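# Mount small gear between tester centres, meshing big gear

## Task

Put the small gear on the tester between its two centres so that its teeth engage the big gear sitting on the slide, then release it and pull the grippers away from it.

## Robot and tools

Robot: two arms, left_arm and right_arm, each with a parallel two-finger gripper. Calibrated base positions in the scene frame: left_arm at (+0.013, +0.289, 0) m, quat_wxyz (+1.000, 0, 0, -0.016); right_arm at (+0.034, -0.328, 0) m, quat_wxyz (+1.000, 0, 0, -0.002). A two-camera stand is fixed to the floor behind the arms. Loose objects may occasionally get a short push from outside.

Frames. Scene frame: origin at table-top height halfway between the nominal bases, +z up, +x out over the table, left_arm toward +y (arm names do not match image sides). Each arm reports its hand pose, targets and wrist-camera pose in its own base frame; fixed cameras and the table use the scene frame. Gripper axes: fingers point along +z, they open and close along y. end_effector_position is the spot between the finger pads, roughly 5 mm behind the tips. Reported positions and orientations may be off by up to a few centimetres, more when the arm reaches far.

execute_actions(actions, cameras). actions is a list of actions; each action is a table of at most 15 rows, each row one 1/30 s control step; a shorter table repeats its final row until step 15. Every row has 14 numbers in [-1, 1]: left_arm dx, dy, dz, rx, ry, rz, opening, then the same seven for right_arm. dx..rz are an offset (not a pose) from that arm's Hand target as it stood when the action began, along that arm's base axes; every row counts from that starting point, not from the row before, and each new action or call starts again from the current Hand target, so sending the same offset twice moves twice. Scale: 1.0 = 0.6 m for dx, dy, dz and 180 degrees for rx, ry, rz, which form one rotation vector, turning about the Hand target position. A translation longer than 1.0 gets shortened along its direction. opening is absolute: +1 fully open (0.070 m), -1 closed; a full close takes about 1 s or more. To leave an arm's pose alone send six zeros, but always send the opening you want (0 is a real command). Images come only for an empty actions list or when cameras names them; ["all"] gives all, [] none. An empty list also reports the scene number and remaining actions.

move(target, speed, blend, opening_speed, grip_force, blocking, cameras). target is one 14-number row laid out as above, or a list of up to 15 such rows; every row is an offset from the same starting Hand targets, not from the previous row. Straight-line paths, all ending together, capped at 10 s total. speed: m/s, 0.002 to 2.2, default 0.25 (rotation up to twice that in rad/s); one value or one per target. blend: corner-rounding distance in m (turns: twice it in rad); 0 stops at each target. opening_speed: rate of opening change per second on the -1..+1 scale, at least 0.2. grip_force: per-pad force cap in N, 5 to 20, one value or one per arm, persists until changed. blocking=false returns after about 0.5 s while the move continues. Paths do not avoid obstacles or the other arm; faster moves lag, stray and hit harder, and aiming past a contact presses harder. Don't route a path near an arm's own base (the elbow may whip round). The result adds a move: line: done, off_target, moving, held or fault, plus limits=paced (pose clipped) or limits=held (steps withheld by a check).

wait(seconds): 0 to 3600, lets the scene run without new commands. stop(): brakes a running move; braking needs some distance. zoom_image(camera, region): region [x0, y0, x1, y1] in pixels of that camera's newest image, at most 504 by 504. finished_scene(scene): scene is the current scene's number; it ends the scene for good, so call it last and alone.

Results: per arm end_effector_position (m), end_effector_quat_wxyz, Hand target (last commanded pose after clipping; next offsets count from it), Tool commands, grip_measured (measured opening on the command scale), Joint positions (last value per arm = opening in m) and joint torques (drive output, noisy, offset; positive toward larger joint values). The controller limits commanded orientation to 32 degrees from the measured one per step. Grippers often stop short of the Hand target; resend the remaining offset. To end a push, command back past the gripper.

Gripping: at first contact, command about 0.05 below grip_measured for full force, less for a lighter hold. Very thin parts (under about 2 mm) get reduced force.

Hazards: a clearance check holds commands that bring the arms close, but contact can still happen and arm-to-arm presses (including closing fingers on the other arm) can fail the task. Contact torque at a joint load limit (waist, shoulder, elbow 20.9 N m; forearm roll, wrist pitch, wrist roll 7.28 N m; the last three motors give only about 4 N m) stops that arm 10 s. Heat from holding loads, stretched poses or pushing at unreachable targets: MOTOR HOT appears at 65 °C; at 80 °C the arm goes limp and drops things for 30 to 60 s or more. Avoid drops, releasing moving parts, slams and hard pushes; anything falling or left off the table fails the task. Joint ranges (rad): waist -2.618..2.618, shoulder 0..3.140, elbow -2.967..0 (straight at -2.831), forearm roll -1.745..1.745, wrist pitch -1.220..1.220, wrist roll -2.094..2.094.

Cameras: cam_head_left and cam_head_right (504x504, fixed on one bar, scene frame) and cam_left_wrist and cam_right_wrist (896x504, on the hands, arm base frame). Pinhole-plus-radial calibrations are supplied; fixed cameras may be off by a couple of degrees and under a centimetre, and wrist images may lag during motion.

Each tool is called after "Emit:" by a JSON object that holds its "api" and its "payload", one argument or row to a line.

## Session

Emit:
{"api": "execute_actions", "payload": {
  "actions": []
}}

Emit:
{"api": "zoom_image", "payload": {
  "camera": "cam_head_right",
  "region": [220, 70, 420, 250]
}}

Emit:
{"api": "zoom_image", "payload": {
  "camera": "cam_head_left",
  "region": [200, 70, 400, 250]
}}

Scene clock: 0.00 s.
left_arm: end_effector_position=(+0.4523, -0.3033, +0.1925) grip_measured=+0.98 end_effector_quat_wxyz=(+0.463, +0.538, +0.704, -0.037) | right_arm: end_effector_position=(+0.3339, +0.0602, +0.1729) grip_measured=+1.00 end_effector_quat_wxyz=(+0.298, +0.172, +0.923, +0.172)
Joint positions: left_arm=[-0.52 1.874 -1.45 -0.565 0.328 1.236 0.069] | right_arm=[0.063 1.278 -0.853 0.329 0.575 0.216 0.07]
Joint torques (N m): no reading
Hand target: left_arm +0.4523, -0.3033, +0.1925; +0.463, +0.538, +0.704, -0.037 | right_arm +0.3339, +0.0602, +0.1729; +0.298, +0.172, +0.923, +0.172
Tool commands: left_gripper/opening=+1.0 right_gripper/opening=+1.0
camera_calibration:
cam_left_wrist: T_world_to_cam=[[-0.81087, -0.38586, -0.44, 0.33211], [-0.31917, 0.92177, -0.22015, 0.46409], [0.49053, -0.03807, -0.87059, 0.06042]] pos_world=[0.38778, -0.29733, 0.3009]
cam_right_wrist: T_world_to_cam=[[-0.21691, -0.87464, -0.43354, 0.20165], [-0.97488, 0.21712, 0.04972, 0.30197], [0.05065, 0.43344, -0.89976, 0.23486]] pos_world=[0.32623, 0.00901, 0.28373]

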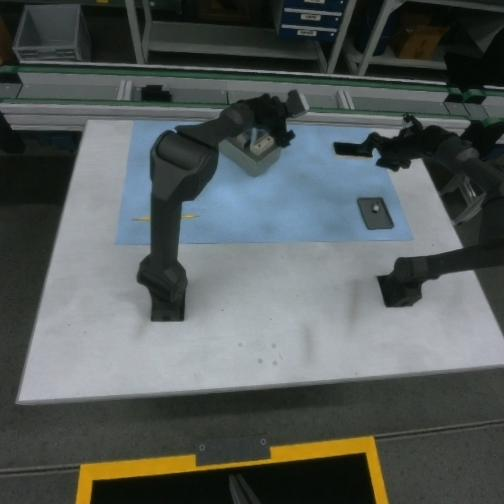

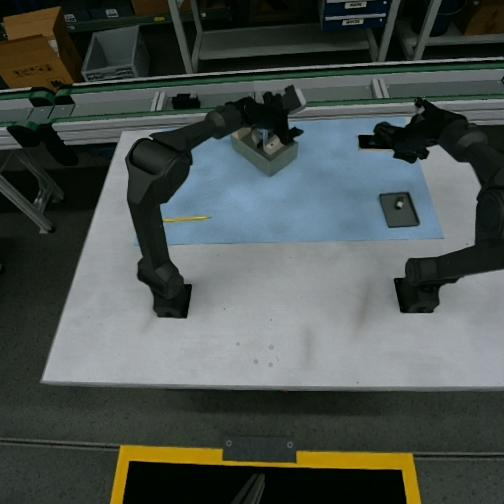

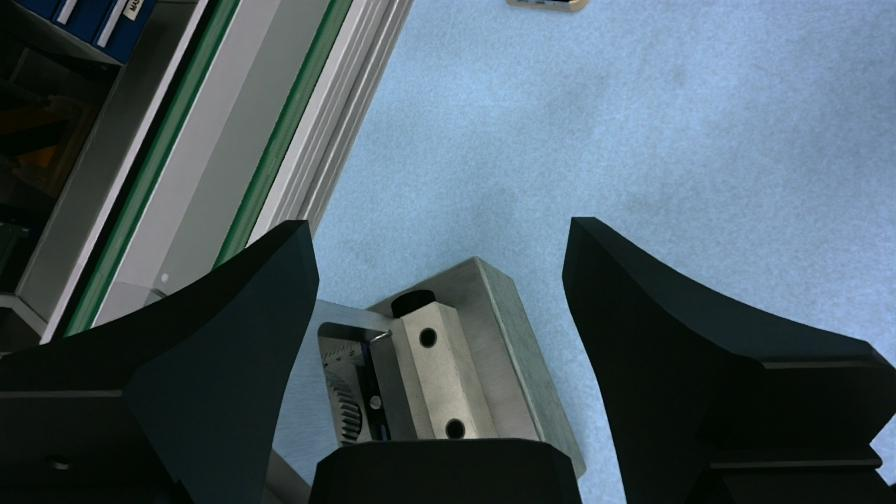

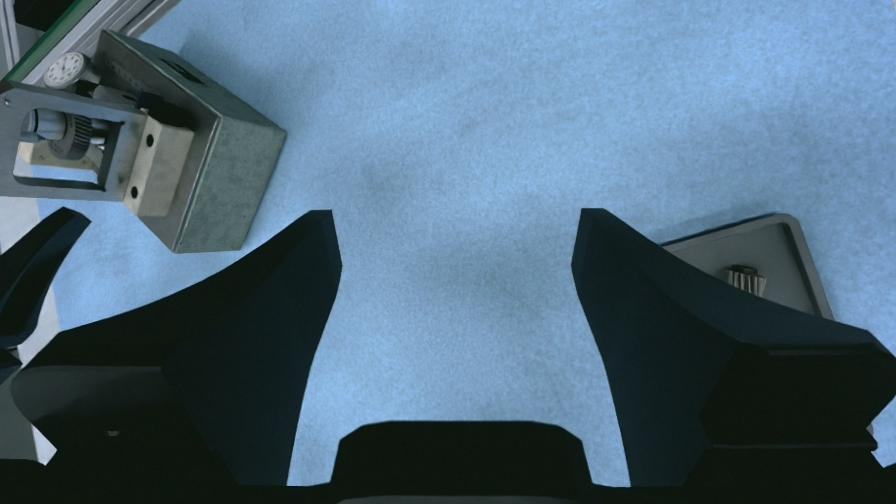

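Scaled by 2.520 from the camera's image (finer frame: 720x720).

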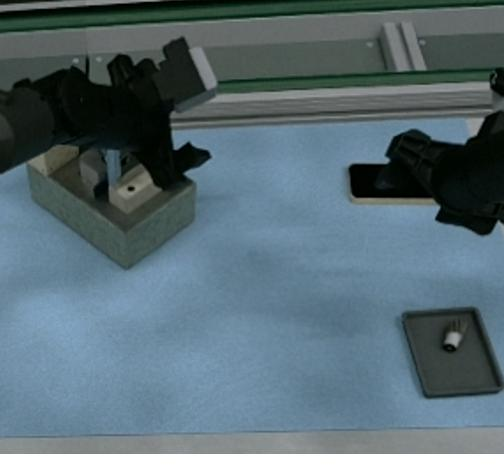

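Scaled by 2.520 from the camera's image (finer frame: 720x720).

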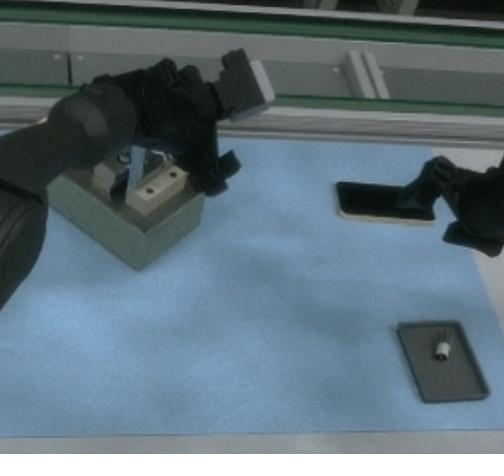

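Emit:
{"api": "move", "payload": {
  "target": [
    [-0.054, 0.0555, 0.179, 0, 0, 0, 0.3, -0.08, -0.09, -0.05, -0.0874, 0.2061, 0.0379, 0.43],
    [-0.087, 0.172, 0.1625, -0.1434, 0.0659, 0.1845, 0.3, -0.1065, -0.1253, -0.12, -0.0874, 0.2061, 0.0379, 0.43],
    [-0.034, 0.153, 0.11, -0.1434, 0.0659, 0.1845, 0.3, -0.1065, -0.1253, -0.1548, -0.0874, 0.2061, 0.0379, 0.43]
  ],
  "speed": 0.35,
  "blend": [0.03, 0.03, 0],
  "cameras": ["cam_left_wrist", "cam_right_wrist"]
}}

Emit:
{"api": "zoom_image", "payload": {
  "camera": "cam_right_wrist",
  "region": [340, 60, 580, 260]
}}

Scene clock: 80.23 s.
left_arm: end_effector_position=(+0.4319, -0.2115, +0.2583) grip_measured=+0.30 end_effector_quat_wxyz=(+0.487, +0.195, +0.844, -0.112) | right_arm: end_effector_position=(+0.2699, -0.0148, +0.0797) grip_measured=+0.43 end_effector_quat_wxyz=(-0.001, +0.122, +0.993, +0.000)
Joint positions: left_arm=[-0.457 1.575 -1.258 0.009 0.295 -0.009 0.045] | right_arm=[-0.054 1.58 -0.982 -0.001 1.061 0.19 0.05]
Joint torques (N m): left_arm=[-0.68 -5.66 -3.72 -0.11 -1.13 -0.17] | right_arm=[-0.41 -4.33 -3.58 0.04 0.09 -0.07]
Hand target: left_arm +0.4319, -0.2115, +0.2585; +0.487, +0.195, +0.844, -0.112 | right_arm +0.2700, -0.0150, +0.0801; +0.000, +0.122, +0.993, +0.000
Off the commanded pose: left_arm 0.000 m, 0 deg | right_arm 0.000 m, 0 deg.
move: done; blend cut to 0.0231 m at target 2
cam_left_wrist: T_world_to_cam=[[-0.47281, -0.88116, -0.00023, 0.01558], [-0.80038, 0.42957, -0.41817, 0.54226], [0.36857, -0.19753, -0.90837, 0.15985]] pos_world=[0.38246, -0.18764, 0.37196]
cam_right_wrist: T_world_to_cam=[[-0.25214, -0.96763, -0.01046, 0.05617], [-0.78553, 0.19835, 0.58618, 0.16637], [-0.56513, 0.15602, -0.81012, 0.34164]] pos_world=[0.33792, -0.03195, 0.17983]

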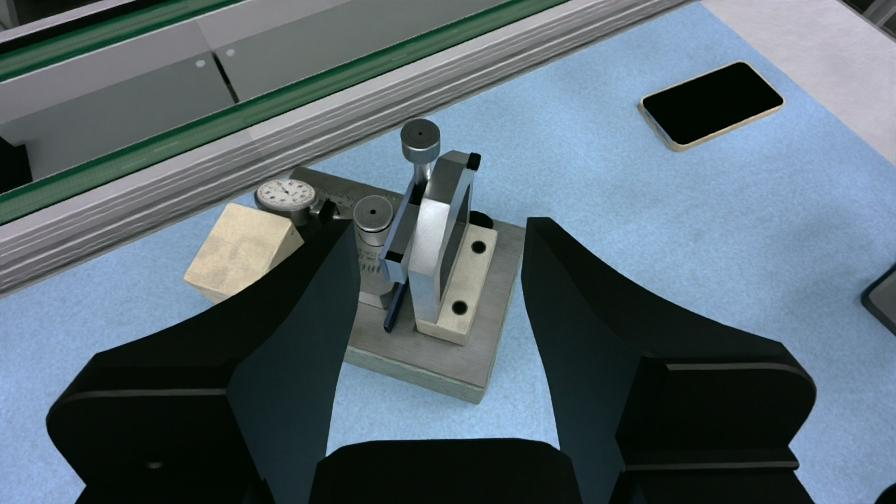

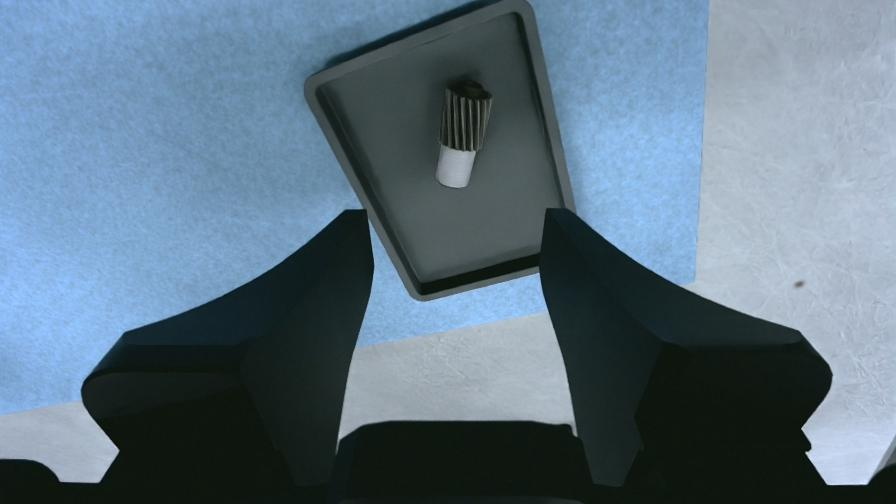

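Scaled by 2.100 from the camera's image (finer frame: 1280x720).

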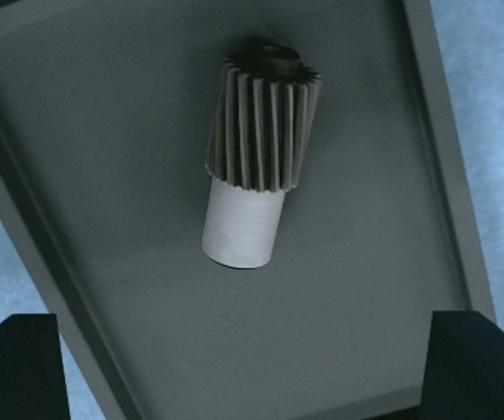

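Emit:
{"api": "move", "payload": {
  "target": [
    [0.04, -0.012, -0.02, 0, 0, 0, 0.3, 0.016, -0.007, -0.0667, 0, 0, -0.0444, 0.43],
    [0.0727, -0.0205, -0.0375, 0, 0, 0, 0.3, 0.016, -0.007, -0.1113, 0, 0, -0.0444, 0.43],
    [0.0727, -0.0205, -0.0375, 0, 0, 0, 0.3, 0.016, -0.007, -0.1113, 0, 0, -0.0444, -0.6]
  ],
  "speed": [0.15, 0.1, 0.1],
  "blend": [0.01, 0, 0],
  "opening_speed": 1.2,
  "cameras": ["cam_left_wrist", "cam_right_wrist"]
}}

Emit:
{"api": "zoom_image", "payload": {
  "camera": "cam_left_wrist",
  "region": [340, 130, 540, 290]
}}

Scene clock: 105.17 s.
left_arm: end_effector_position=(+0.4757, -0.2240, +0.2360) grip_measured=+0.30 end_effector_quat_wxyz=(+0.487, +0.195, +0.844, -0.112) | right_arm: end_effector_position=(+0.2797, -0.0191, +0.0131) grip_measured=-0.49 end_effector_quat_wxyz=(+0.000, +0.190, +0.982, +0.000)
Joint positions: left_arm=[-0.432 1.744 -1.38 -0.075 0.248 0.084 0.045] | right_arm=[-0.068 1.742 -0.879 -0.001 0.796 0.316 0.018]
Joint torques (N m): left_arm=[-0.29 -6.64 -2.68 -0.09 -1.13 -0.1] | right_arm=[0.2 -4.87 -3.28 0.06 0.06 0.02]
Hand target: left_arm +0.4755, -0.2238, +0.2360; +0.487, +0.195, +0.844, -0.112 | right_arm +0.2796, -0.0192, +0.0133; +0.000, +0.191, +0.982, +0.000
Off the commanded pose: left_arm 0.000 m, 0 deg | right_arm 0.000 m, 0 deg.
move: done
cam_left_wrist: T_world_to_cam=[[-0.47272, -0.88121, -0.00034, 0.02526], [-0.80029, 0.42948, -0.41842, 0.5734], [0.36887, -0.19752, -0.90825, 0.12082]] pos_world=[0.42626, -0.20014, 0.34966]
cam_right_wrist: T_world_to_cam=[[-0.38425, -0.92317, -0.01067, 0.09157], [-0.75083, 0.30575, 0.58546, 0.20626], [-0.53721, 0.23297, -0.81063, 0.28756]] pos_world=[0.34453, -0.04552, 0.11333]

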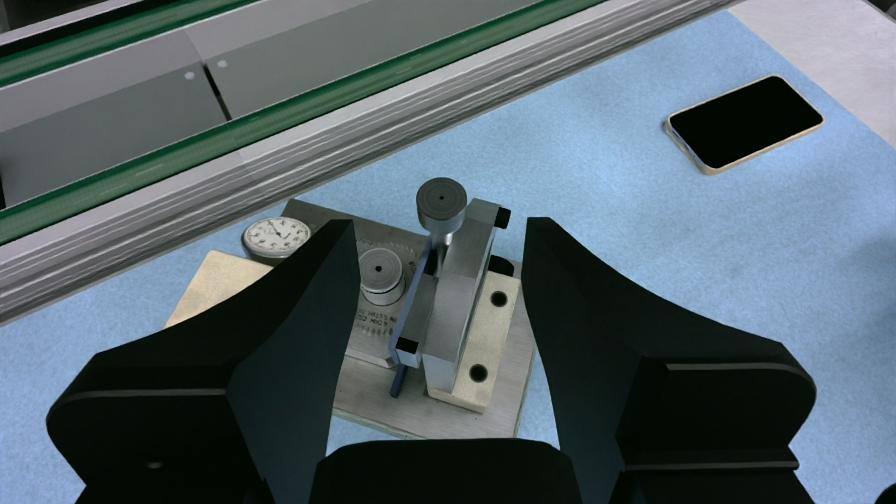

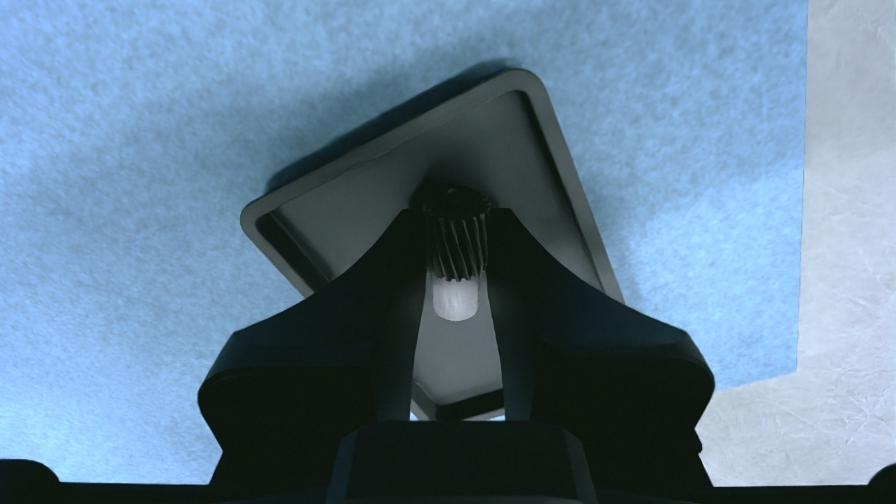

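Scaled by 2.520 from the camera's image (finer frame: 1280x720).

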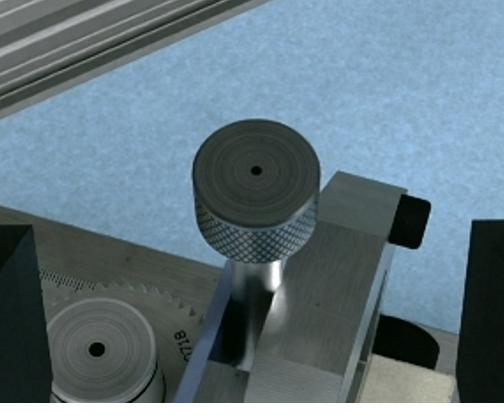

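Emit:
{"api": "move", "payload": {
  "target": [
    [0.0372, -0.0183, -0.0225, 0, 0, 0, 0.3, 0, 0, 0.05, 0, 0, 0, -0.6],
    [0.0372, -0.0183, -0.0225, 0, 0, 0, 0.3, 0, 0, 0.05, 0, 0, 0.622, -0.6],
    [0.0372, -0.0183, -0.0225, 0, 0, 0, 0.3, 0, 0, 0.0008, 0, 0, 0.622, -0.6],
    [0.0372, -0.0183, -0.0225, 0, 0, 0, -0.7, 0, 0, 0.0008, 0, 0, 0.622, -0.15],
    [0.0372, -0.0183, -0.0225, 0, 0, 0, -0.7, 0, 0, 0.075, 0, 0, 0.622, -0.15]
  ],
  "speed": [0.12, 0.5, 0.1, 0.1, 0.2],
  "blend": [0.01, 0.0, 0, 0, 0],
  "opening_speed": 1.5,
  "cameras": ["cam_left_wrist", "cam_right_wrist"]
}}

Scene clock: 129.13 s.
left_arm: end_effector_position=(+0.4977, -0.2352, +0.2222) grip_measured=-0.58 end_effector_quat_wxyz=(+0.486, +0.195, +0.844, -0.112) | right_arm: end_effector_position=(+0.2801, -0.0191, +0.0590) grip_measured=-0.15 end_effector_quat_wxyz=(-0.001, +0.707, -0.707, +0.001)
Joint positions: left_arm=[-0.435 1.84 -1.459 -0.074 0.233 0.082 0.015] | right_arm=[-0.068 1.646 -0.97 0 0.98 -1.639 0.03]
Joint torques (N m): left_arm=[1.14 -7.08 -2.73 -0.1 -1.25 0.01] | right_arm=[-0.42 -3.89 -2.87 0.12 -0.21 0.08]
Hand target: left_arm +0.4979, -0.2348, +0.2225; +0.487, +0.195, +0.844, -0.112 | right_arm +0.2796, -0.0192, +0.0583; +0.000, +0.707, -0.707, +0.000
Off the commanded pose: left_arm 0.001 m, 0 deg | right_arm 0.001 m, 0 deg.
move: done
cam_left_wrist: T_world_to_cam=[[-0.47325, -0.88093, 0.00009, 0.02599], [-0.80045, 0.42997, -0.41762, 0.59007], [0.36786, -0.19771, -0.90862, 0.09855]] pos_world=[0.44837, -0.21134, 0.33596]
cam_right_wrist: T_world_to_cam=[[0.9999, -0.01078, -0.00874, -0.27821], [-0.00362, -0.81067, 0.58549, -0.05088], [-0.0134, -0.5854, -0.81063, 0.16267]] pos_world=[0.28018, 0.05098, 0.15923]

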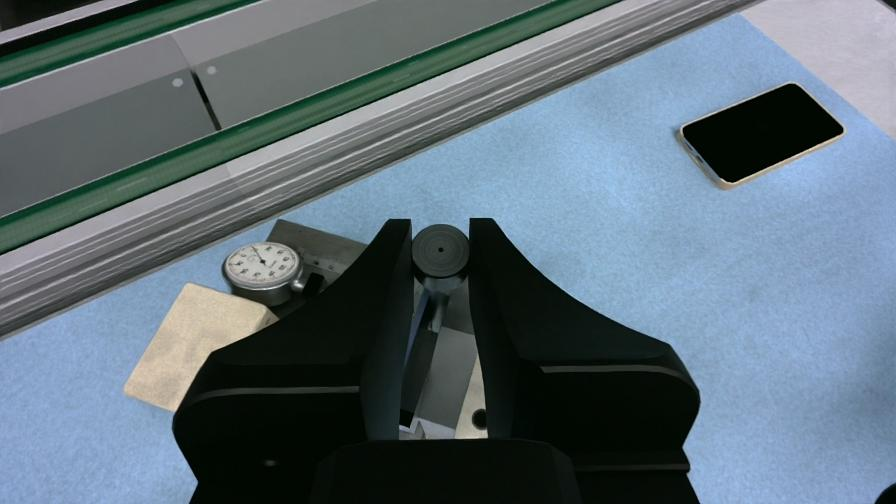

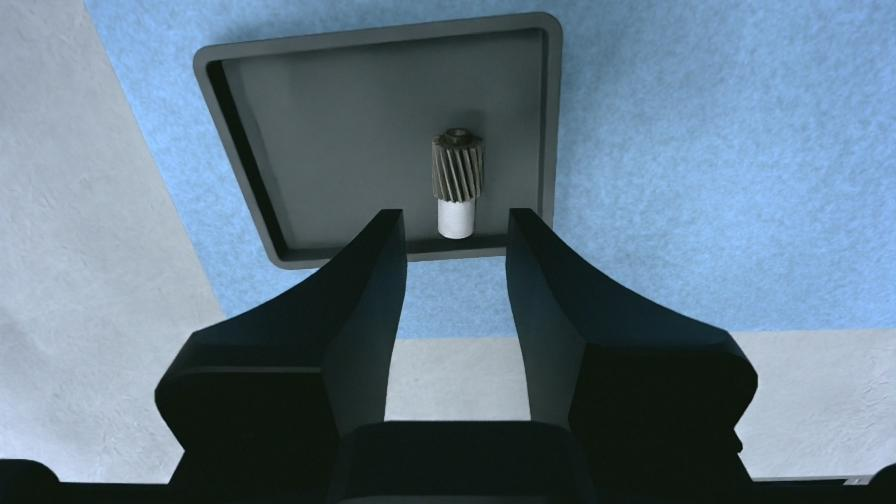

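Emit:
{"api": "move", "payload": {
  "target": [
    [0, 0, 0, 0, 0, 0, -0.7, 0, 0, 0.053, 0, 0, -0.5, 0.0],
    [0, 0, 0, 0, 0, 0, -0.7, 0.0007, -0.0282, 0.0062, 0, 0.1736, -0.9848, 0.0]
  ],
  "speed": 0.6,
  "blend": [0.05, 0],
  "cameras": ["cam_right_wrist"]
}}

Scene clock: 155.57 s.
left_arm: end_effector_position=(+0.4977, -0.2352, +0.2222) grip_measured=-0.58 end_effector_quat_wxyz=(+0.486, +0.195, +0.844, -0.112) | right_arm: end_effector_position=(+0.2800, -0.0361, +0.0617) grip_measured=+0.00 end_effector_quat_wxyz=(-0.124, +0.697, +0.696, +0.123)
Joint positions: left_arm=[-0.435 1.84 -1.459 -0.074 0.233 0.082 0.015] | right_arm=[-0.381 1.733 -1.037 0.36 1.124 1.008 0.035]
Joint torques (N m): left_arm=[2.58 -6.38 -2.83 0.19 -1.53 0.19] | right_arm=[0.35 -4.9 -2.99 0.21 0.16 -0.06]
Hand target: left_arm +0.4979, -0.2348, +0.2225; +0.487, +0.195, +0.844, -0.112 | right_arm +0.2800, -0.0361, +0.0620; -0.123, +0.696, +0.696, +0.123
Off the commanded pose: left_arm 0.001 m, 0 deg | right_arm 0.000 m, 0 deg.
move: done
cam_right_wrist: T_world_to_cam=[[-0.99987, 0.01506, -0.00488, 0.28228], [0.00441, 0.56102, 0.82779, -0.03395], [0.0152, 0.82766, -0.56102, 0.18243]] pos_world=[0.27963, -0.13619, 0.13183]

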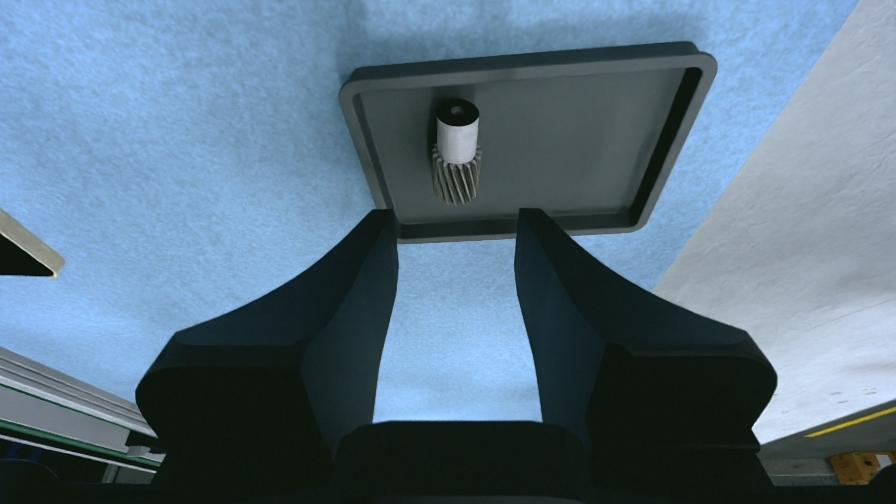

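Emit:
{"api": "move", "payload": {
  "target": [
    [0, 0, 0, 0, 0, 0, -0.7, -0.0013, 0.0252, -0.0792, 0, 0, 0, 0.0],
    [0, 0, 0, 0, 0, 0, -0.7, -0.0013, 0.0252, -0.0792, 0, 0, 0, -0.6],
    [0, 0, 0, 0, 0, 0, -0.7, -0.0013, 0.0252, 0.0467, 0, 0, 0, -0.6],
    [0, 0, 0, 0, 0, 0, -0.7, 0.0833, 0.1435, 0.23, -0.2171, -0.2171, 0.4652, -0.6],
    [0, 0, 0, 0, 0, 0, -0.7, 0.2333, 0.3102, 0.2633, -0.377, -0.377, 0.3901, -0.6]
  ],
  "speed": [0.12, 0.1, 0.25, 0.6, 0.5],
  "blend": [0, 0, 0.02, 0.03, 0],
  "opening_speed": 1.2,
  "cameras": ["cam_right_wrist"]
}}

Scene clock: 199.73 s.
left_arm: end_effector_position=(+0.4977, -0.2352, +0.2222) grip_measured=-0.58 end_effector_quat_wxyz=(+0.486, +0.195, +0.844, -0.112) | right_arm: end_effector_position=(+0.4201, +0.1500, +0.2201) grip_measured=-0.49 end_effector_quat_wxyz=(+0.560, +0.000, +0.829, +0.000)
Joint positions: left_arm=[-0.435 1.84 -1.459 -0.074 0.233 0.082 0.015] | right_arm=[0.611 1.548 -0.951 -1.654 0.563 1.926 0.018]
Joint torques (N m): left_arm=[2.6 -6.09 -2.89 0.17 -1.51 0.19] | right_arm=[0.78 -4.3 -3.8 -0.24 0.55 -0.06]
Hand target: left_arm +0.4979, -0.2348, +0.2225; +0.487, +0.195, +0.844, -0.112 | right_arm +0.4200, +0.1500, +0.2200; +0.559, +0.000, +0.829, +0.000
Off the commanded pose: left_arm 0.001 m, 0 deg | right_arm 0.000 m, 0 deg.
move: done
cam_right_wrist: T_world_to_cam=[[0.00591, -0.99987, -0.01482, 0.1523], [-0.84591, 0.0029, -0.53333, 0.47039], [0.5333, 0.01569, -0.84578, 0.08201]] pos_world=[0.35327, 0.14963, 0.32249]

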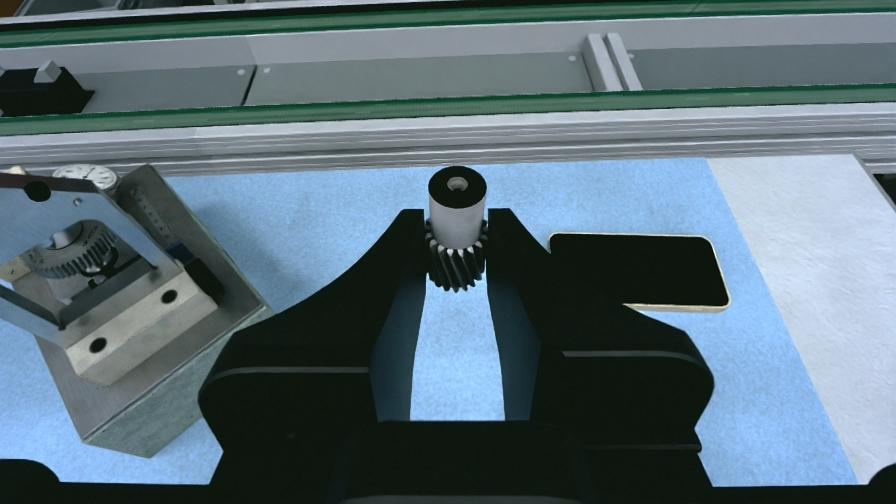

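Emit:
{"api": "move", "payload": {
  "target": [
    [0, 0, 0.0, 0, 0, 0, -0.7, 0, 0, 0, 0, 0, 0.2222, -0.6],
    [0, 0, 0.0275, 0, 0, 0, -0.7, -0.016, 0.2327, -0.1333, 0.0046, -0.0105, 0.2609, -0.6]
  ],
  "speed": 0.4,
  "cameras": ["cam_right_wrist"]
}}

Emit:
{"api": "zoom_image", "payload": {
  "camera": "cam_right_wrist",
  "region": [340, 20, 580, 330]
}}

Scene clock: 211.07 s.
left_arm: end_effector_position=(+0.4977, -0.2347, +0.2381) grip_measured=-0.58 end_effector_quat_wxyz=(+0.486, +0.195, +0.845, -0.112) | right_arm: end_effector_position=(+0.4109, +0.2895, +0.1409) grip_measured=-0.49 end_effector_quat_wxyz=(+0.527, -0.326, +0.751, +0.228)
Joint positions: left_arm=[-0.434 1.829 -1.51 -0.059 0.295 0.067 0.015] | right_arm=[0.473 1.846 -0.941 -0.656 -0.549 0.458 0.018]
Joint torques (N m): left_arm=[1.94 -11.04 -5.66 0.23 -3.21 -0.15] | right_arm=[0.72 -5.56 -3 0.19 -1.26 0.16]
Hand target: left_arm +0.4979, -0.2348, +0.2390; +0.487, +0.195, +0.844, -0.112 | right_arm +0.4104, +0.2897, +0.1400; +0.526, -0.326, +0.751, +0.229
Off the commanded pose: left_arm 0.001 m, 0 deg | right_arm 0.001 m, 0 deg.
move: done
cam_right_wrist: T_world_to_cam=[[0.73479, -0.67816, -0.01324, -0.10217], [-0.56549, -0.6017, -0.56408, 0.48412], [0.37457, 0.42197, -0.82561, -0.03747]] pos_world=[0.36287, 0.23782, 0.2408]

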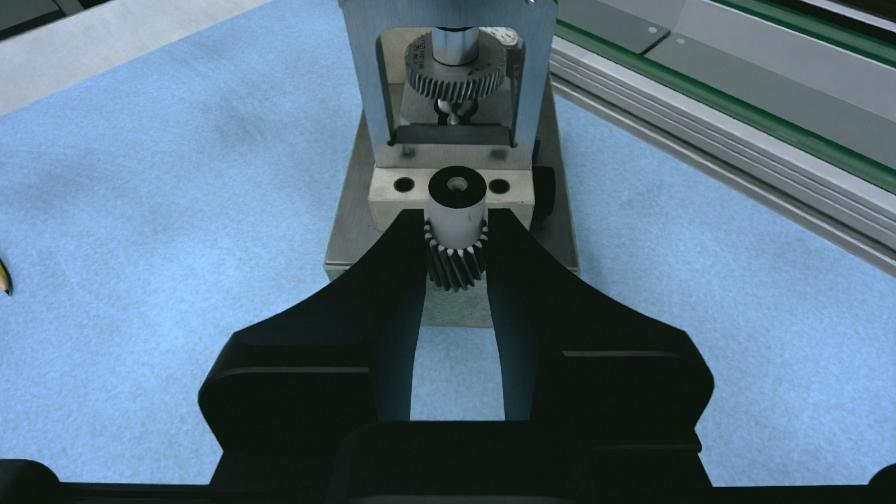

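Scaled by 1.626 from the camera's image (finer frame: 1280x720).

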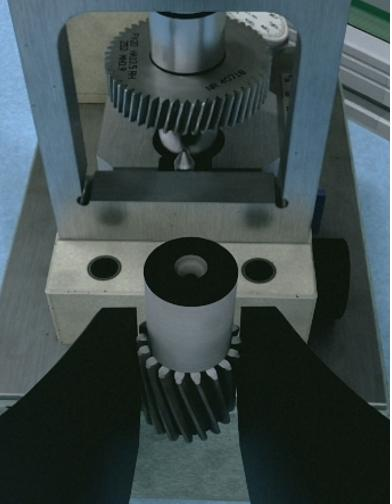

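Emit:
{"api": "move", "payload": {
  "target": [
    [0, 0, 0.0025, 0, 0, 0, -0.7, 0, 0, -0.0222, 0, 0, 0, -0.6],
    [0, 0, 0.0025, 0, 0, 0, -0.7, 0.1148, 0.1227, -0.0222, 0, 0, 0, -0.6],
    [0, 0, 0.0025, 0, 0, 0, -0.7, 0.1148, 0.1227, -0.0295, 0, 0, 0, -0.6]
  ],
  "speed": [0.1, 0.1, 0.03],
  "cameras": ["cam_right_wrist"]
}}

Emit:
{"api": "zoom_image", "payload": {
  "camera": "cam_right_wrist",
  "region": [360, 130, 560, 340]
}}

Scene clock: 228.17 s.
left_arm: end_effector_position=(+0.4979, -0.2348, +0.2403) grip_measured=-0.58 end_effector_quat_wxyz=(+0.487, +0.195, +0.844, -0.112) | right_arm: end_effector_position=(+0.4797, +0.3640, +0.1266) grip_measured=-0.49 end_effector_quat_wxyz=(+0.530, -0.326, +0.748, +0.230)
Joint positions: left_arm=[-0.434 1.828 -1.516 -0.058 0.3 0.066 0.015] | right_arm=[0.559 2.151 -1.396 -0.677 -0.399 0.548 0.018]
Joint torques (N m): left_arm=[0.85 -10.71 -6.04 0.02 -3.66 -0.15] | right_arm=[1.22 -2.51 -1.89 0.03 0.62 0.07]
Hand target: left_arm +0.4979, -0.2348, +0.2405; +0.487, +0.195, +0.844, -0.112 | right_arm +0.4793, +0.3633, +0.1223; +0.526, -0.326, +0.751, +0.229
Off the commanded pose: left_arm 0.000 m, 0 deg | right_arm 0.004 m, 1 deg.
move: off_target (right_arm)
cam_right_wrist: T_world_to_cam=[[0.73622, -0.67661, -0.01341, -0.10364], [-0.5612, -0.59933, -0.57084, 0.55774], [0.3782, 0.42778, -0.82095, -0.11096]] pos_world=[0.43127, 0.31162, 0.22589]

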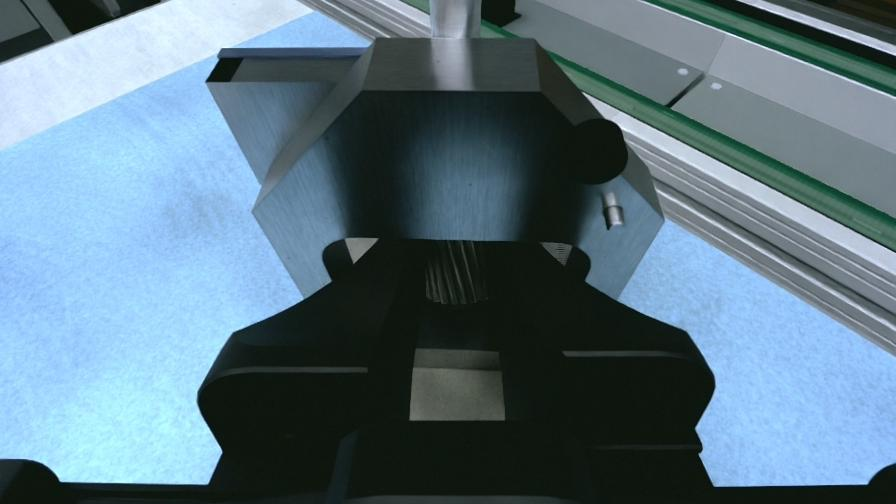

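Scaled by 2.400 from the camera's image (finer frame: 1280x720).

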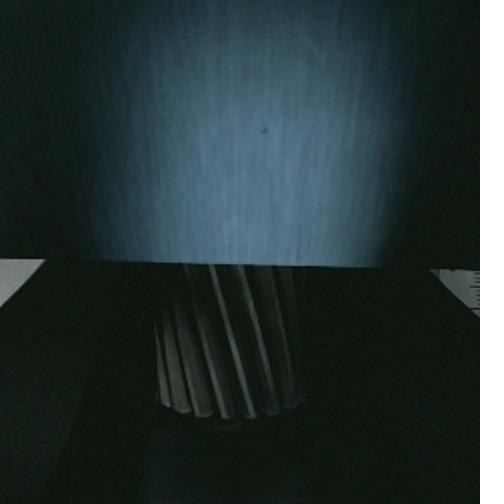

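Emit:
{"api": "move", "payload": {
  "target": [
    [0, 0, 0, 0, 0, 0, -0.7, -0.006, -0.0065, 0.0155, 0, 0, 0, -0.6],
    [0, 0, 0, 0, 0, 0, -0.7, -0.1148, -0.1227, 0.0255, 0.0813, -0.0758, 0, -0.6]
  ],
  "speed": [0.05, 0.2],
  "cameras": ["cam_right_wrist"]
}}

Emit:
{"api": "zoom_image", "payload": {
  "camera": "cam_right_wrist",
  "region": [340, 20, 580, 330]
}}

Scene clock: 248.80 s.
left_arm: end_effector_position=(+0.4979, -0.2348, +0.2403) grip_measured=-0.58 end_effector_quat_wxyz=(+0.487, +0.195, +0.844, -0.112) | right_arm: end_effector_position=(+0.4102, +0.2896, +0.1375) grip_measured=-0.49 end_effector_quat_wxyz=(+0.649, -0.282, +0.648, +0.282)
Joint positions: left_arm=[-0.434 1.828 -1.516 -0.058 0.3 0.066 0.015] | right_arm=[0.458 2.048 -0.82 -0.395 -1.171 0.161 0.018]
Joint torques (N m): left_arm=[1.2 -9.66 -4.94 0.09 -3.17 -0.12] | right_arm=[-0.1 -5.94 -3.23 0.31 -1.17 0.02]
Hand target: left_arm +0.4979, -0.2348, +0.2405; +0.487, +0.195, +0.844, -0.112 | right_arm +0.4104, +0.2897, +0.1376; +0.649, -0.282, +0.648, +0.282
Off the commanded pose: left_arm 0.000 m, 0 deg | right_arm 0.000 m, 0 deg.
move: done
cam_right_wrist: T_world_to_cam=[[0.73878, -0.67385, -0.01136, -0.10472], [-0.40061, -0.42552, -0.81145, 0.3972], [0.54196, 0.60403, -0.58432, -0.19464]] pos_world=[0.34197, 0.21602, 0.20738]

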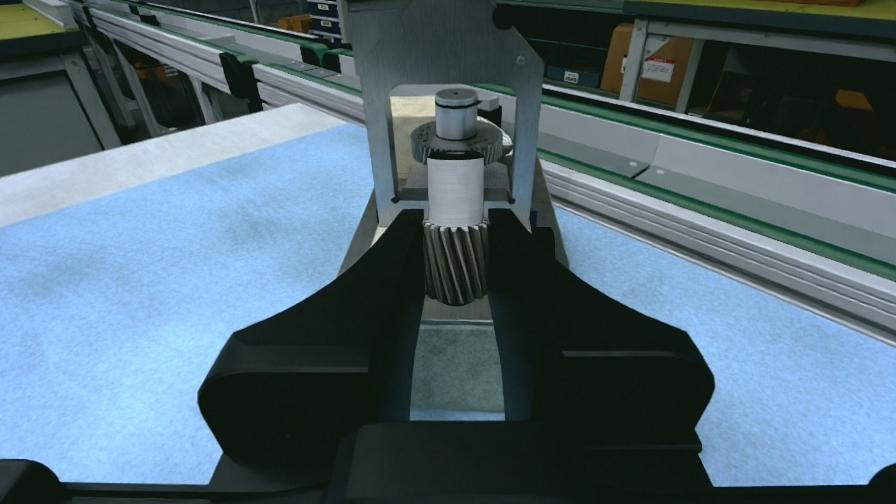

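Scaled by 1.626 from the camera's image (finer frame: 1280x720).

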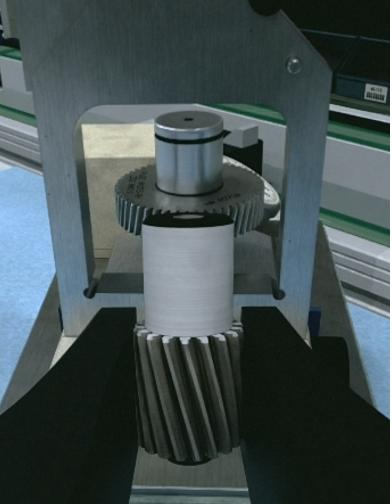

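Emit:
{"api": "move", "payload": {
  "target": [
    [0, 0, 0, 0, 0, 0, -0.7, 0.0682, 0.0731, 0.0165, 0, 0, 0, -0.6],
    [0, 0, 0, 0, 0, 0, -0.7, 0.0913, 0.0979, 0.0165, 0, 0, 0, -0.6],
    [0, 0, 0, 0, 0, 0, -0.7, 0.0341, 0.0366, 0.004, -0.0569, 0.053, 0, -0.6]
  ],
  "speed": [0.2, 0.04, 0.2],
  "blend": [0.005, 0, 0],
  "cameras": ["cam_right_wrist"]
}}

Emit:
{"api": "zoom_image", "payload": {
  "camera": "cam_right_wrist",
  "region": [340, 20, 580, 330]
}}

Scene clock: 296.27 s.
left_arm: end_effector_position=(+0.4979, -0.2348, +0.2403) grip_measured=-0.58 end_effector_quat_wxyz=(+0.487, +0.195, +0.844, -0.112) | right_arm: end_effector_position=(+0.4307, +0.3115, +0.1403) grip_measured=-0.49 end_effector_quat_wxyz=(+0.565, -0.314, +0.722, +0.245)
Joint positions: left_arm=[-0.434 1.828 -1.516 -0.058 0.3 0.066 0.015] | right_arm=[0.498 1.96 -1.012 -0.516 -0.671 0.338 0.018]
Joint torques (N m): left_arm=[1.37 -10.28 -5.48 0.02 -3.15 -0.07] | right_arm=[-0.18 -5.86 -3.68 0.34 -1.5 -0.07]
Hand target: left_arm +0.4979, -0.2348, +0.2405; +0.487, +0.195, +0.844, -0.112 | right_arm +0.4309, +0.3116, +0.1400; +0.565, -0.314, +0.722, +0.245
Off the commanded pose: left_arm 0.000 m, 0 deg | right_arm 0.000 m, 0 deg.
move: done
cam_right_wrist: T_world_to_cam=[[0.73633, -0.67649, -0.0134, -0.1029], [-0.52278, -0.55624, -0.64599, 0.48713], [0.42955, 0.48266, -0.76323, -0.10601]] pos_world=[0.37597, 0.25252, 0.23239]

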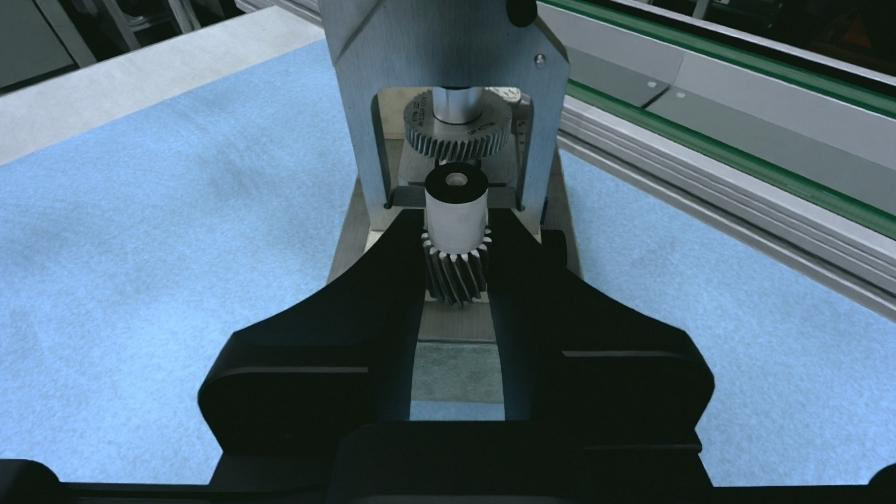

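Scaled by 1.626 from the camera's image (finer frame: 1280x720).

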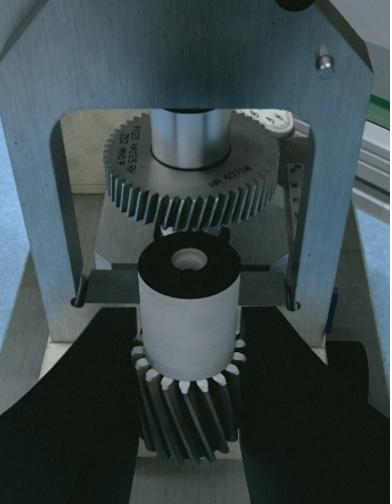

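Emit:
{"api": "move", "payload": {
  "target": [
    [0, 0, 0, 0, 0, 0, -0.7, 0, 0, -0.0187, -0.0264, 0.0246, 0, -0.6],
    [0, 0, 0, 0, 0, 0, -0.7, 0.0795, 0.085, -0.0187, -0.0264, 0.0246, 0, -0.6]
  ],
  "speed": [0.15, 0.08],
  "cameras": ["cam_right_wrist"]
}}

Emit:
{"api": "zoom_image", "payload": {
  "camera": "cam_right_wrist",
  "region": [360, 130, 560, 340]
}}

Scene clock: 310.03 s.
left_arm: end_effector_position=(+0.4979, -0.2348, +0.2403) grip_measured=-0.58 end_effector_quat_wxyz=(+0.487, +0.195, +0.844, -0.112) | right_arm: end_effector_position=(+0.4789, +0.3624, +0.1288) grip_measured=-0.49 end_effector_quat_wxyz=(+0.523, -0.327, +0.753, +0.227)
Joint positions: left_arm=[-0.434 1.828 -1.516 -0.058 0.3 0.066 0.015] | right_arm=[0.559 2.138 -1.402 -0.729 -0.369 0.602 0.018]
Joint torques (N m): left_arm=[1.48 -10.64 -5.81 -0.02 -3.29 -0.01] | right_arm=[0.54 -7.53 -3.48 0.3 -1.27 -0.02]
Hand target: left_arm +0.4979, -0.2348, +0.2405; +0.487, +0.195, +0.844, -0.112 | right_arm +0.4786, +0.3626, +0.1288; +0.523, -0.327, +0.753, +0.227
Off the commanded pose: left_arm 0.000 m, 0 deg | right_arm 0.000 m, 0 deg.
move: done
cam_right_wrist: T_world_to_cam=[[0.73468, -0.67827, -0.014, -0.10264], [-0.56973, -0.60564, -0.55552, 0.56204], [0.36831, 0.41611, -0.83139, -0.0979]] pos_world=[0.43167, 0.31152, 0.22939]

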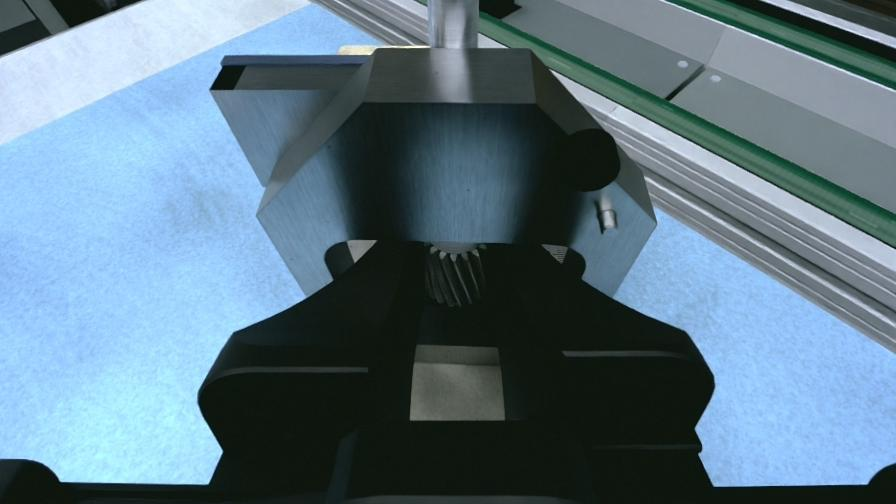

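Scaled by 2.400 from the camera's image (finer frame: 1280x720).

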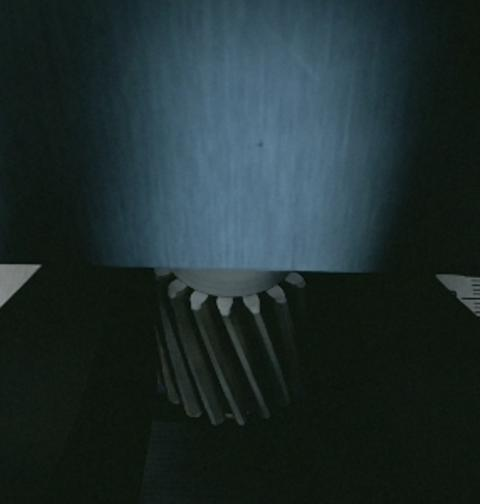

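Emit:
{"api": "move", "payload": {
  "target": [
    [0, 0, 0, 0, 0, 0, -0.7, 0, 0, -0.0122, 0, 0, 0, -0.6],
    [0, 0, -0.0133, 0, 0, 0, -0.7, 0, 0, -0.0115, 0, 0, 0, -0.6]
  ],
  "speed": [0.03, 0.04],
  "cameras": ["cam_right_wrist"]
}}

Emit:
{"api": "zoom_image", "payload": {
  "camera": "cam_right_wrist",
  "region": [360, 130, 560, 340]
}}

Scene clock: 319.70 s.
left_arm: end_effector_position=(+0.4980, -0.2348, +0.2352) grip_measured=-0.58 end_effector_quat_wxyz=(+0.490, +0.194, +0.842, -0.113) | right_arm: end_effector_position=(+0.4790, +0.3628, +0.1243) grip_measured=-0.49 end_effector_quat_wxyz=(+0.525, -0.327, +0.752, +0.228)
Joint positions: left_arm=[-0.434 1.83 -1.491 -0.064 0.267 0.072 0.015] | right_arm=[0.559 2.149 -1.395 -0.693 -0.388 0.563 0.018]
Joint torques (N m): left_arm=[1.69 -7.67 -4.47 -0.02 -2.72 0.16] | right_arm=[2.89 -3.31 -2.02 -0.22 0.36 0.18]
Hand target: left_arm +0.4979, -0.2348, +0.2325; +0.487, +0.195, +0.844, -0.112 | right_arm +0.4786, +0.3626, +0.1219; +0.523, -0.327, +0.753, +0.227
Off the commanded pose: left_arm 0.003 m, 0 deg | right_arm 0.002 m, 0 deg.
move: done
cam_right_wrist: T_world_to_cam=[[0.73525, -0.67766, -0.01351, -0.1031], [-0.56695, -0.60396, -0.56019, 0.55841], [0.37145, 0.41954, -0.82826, -0.10495]] pos_world=[0.43137, 0.31142, 0.2245]

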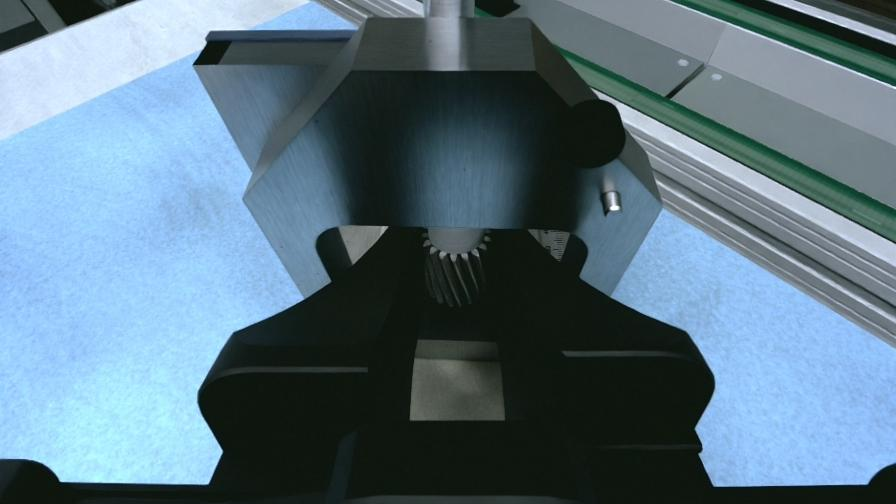

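Scaled by 2.400 from the camera's image (finer frame: 1280x720).

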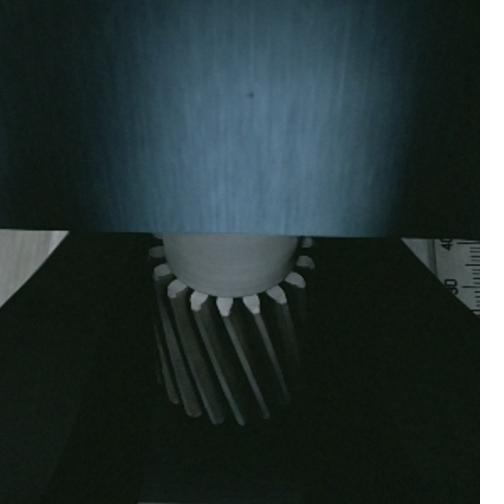

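Emit:
{"api": "move", "payload": {
  "target": [
    [0, 0, 0, 0, 0, 0, 0.0, 0, 0, 0, 0, 0, 0, -0.6],
    [0, 0, 0, 0, 0, 0, 0.0, 0, 0, 0, 0, 0, 0, -0.41]
  ],
  "speed": 0.05,
  "opening_speed": 0.7,
  "cameras": ["cam_right_wrist", "cam_left_wrist"]
}}

Emit:
{"api": "zoom_image", "payload": {
  "camera": "cam_right_wrist",
  "region": [360, 130, 560, 340]
}}

Scene clock: 327.33 s.
left_arm: end_effector_position=(+0.4981, -0.2347, +0.2329) grip_measured=+0.00 end_effector_quat_wxyz=(+0.487, +0.195, +0.844, -0.112) | right_arm: end_effector_position=(+0.4786, +0.3629, +0.1234) grip_measured=-0.41 end_effector_quat_wxyz=(+0.525, -0.328, +0.752, +0.228)
Joint positions: left_arm=[-0.434 1.833 -1.491 -0.064 0.269 0.072 0.035] | right_arm=[0.559 2.15 -1.394 -0.695 -0.388 0.563 0.021]
Joint torques (N m): left_arm=[-0.73 -6.16 -2.71 -0.3 -1.13 -0.08] | right_arm=[1.41 -6.74 -3.91 0.21 -0.93 0]
Hand target: left_arm +0.4979, -0.2348, +0.2325; +0.487, +0.195, +0.844, -0.112 | right_arm +0.4786, +0.3626, +0.1219; +0.523, -0.327, +0.753, +0.227
Off the commanded pose: left_arm 0.000 m, 0 deg | right_arm 0.002 m, 0 deg.
move: done
cam_left_wrist: T_world_to_cam=[[-0.47237, -0.8814, -0.00048, 0.02617], [-0.80003, 0.42899, -0.41942, 0.59459], [0.36988, -0.19774, -0.90779, 0.10704]] pos_world=[0.44846, -0.21084, 0.34656]
cam_right_wrist: T_world_to_cam=[[0.73621, -0.67663, -0.01304, -0.10367], [-0.56655, -0.60567, -0.55873, 0.55801], [0.37016, 0.41873, -0.82925, -0.10459]] pos_world=[0.43117, 0.31162, 0.2237]
Images, in order (width x height): cam_left_wrist 896x504, cam_right_wrist 896x504.

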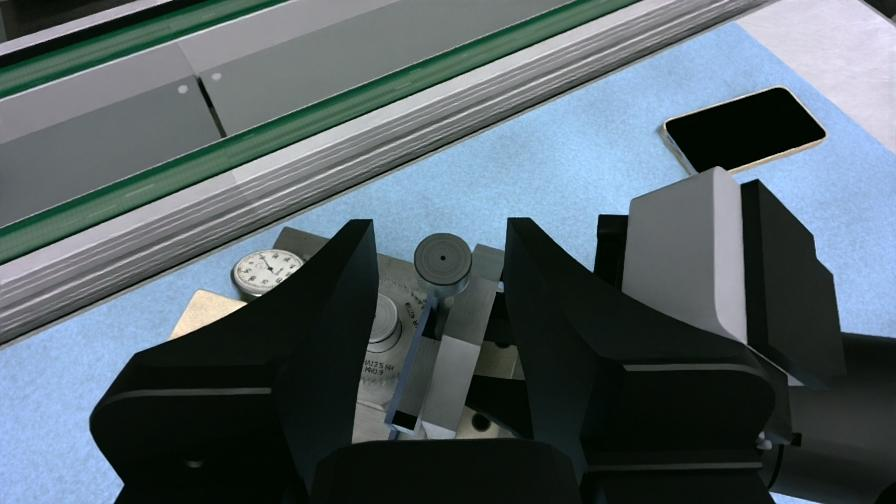

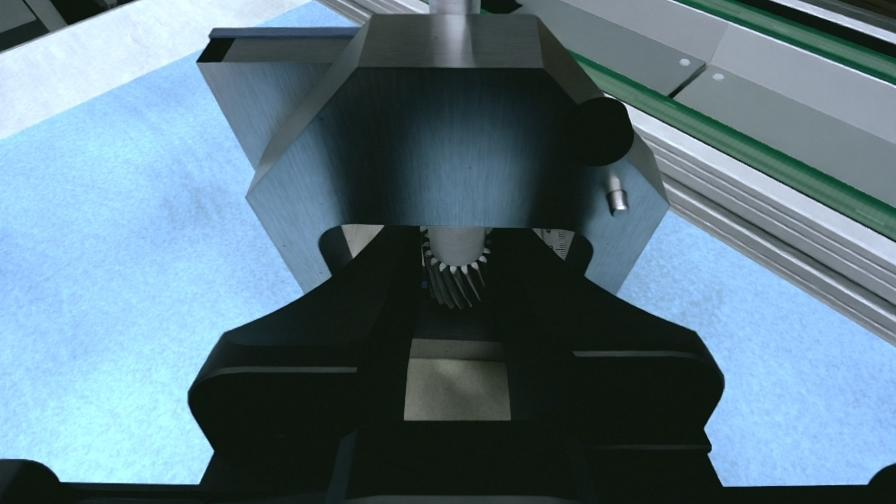

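Scaled by 2.400 from the camera's image (finer frame: 1280x720).

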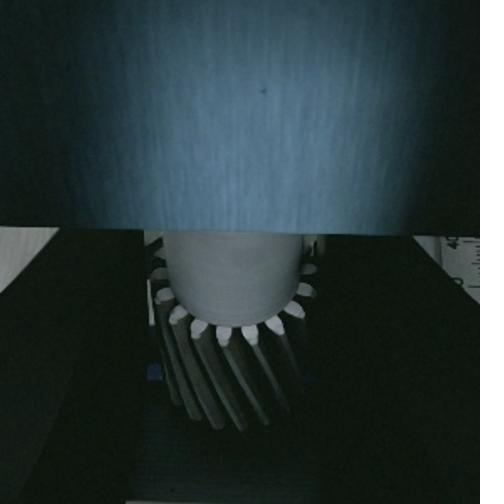

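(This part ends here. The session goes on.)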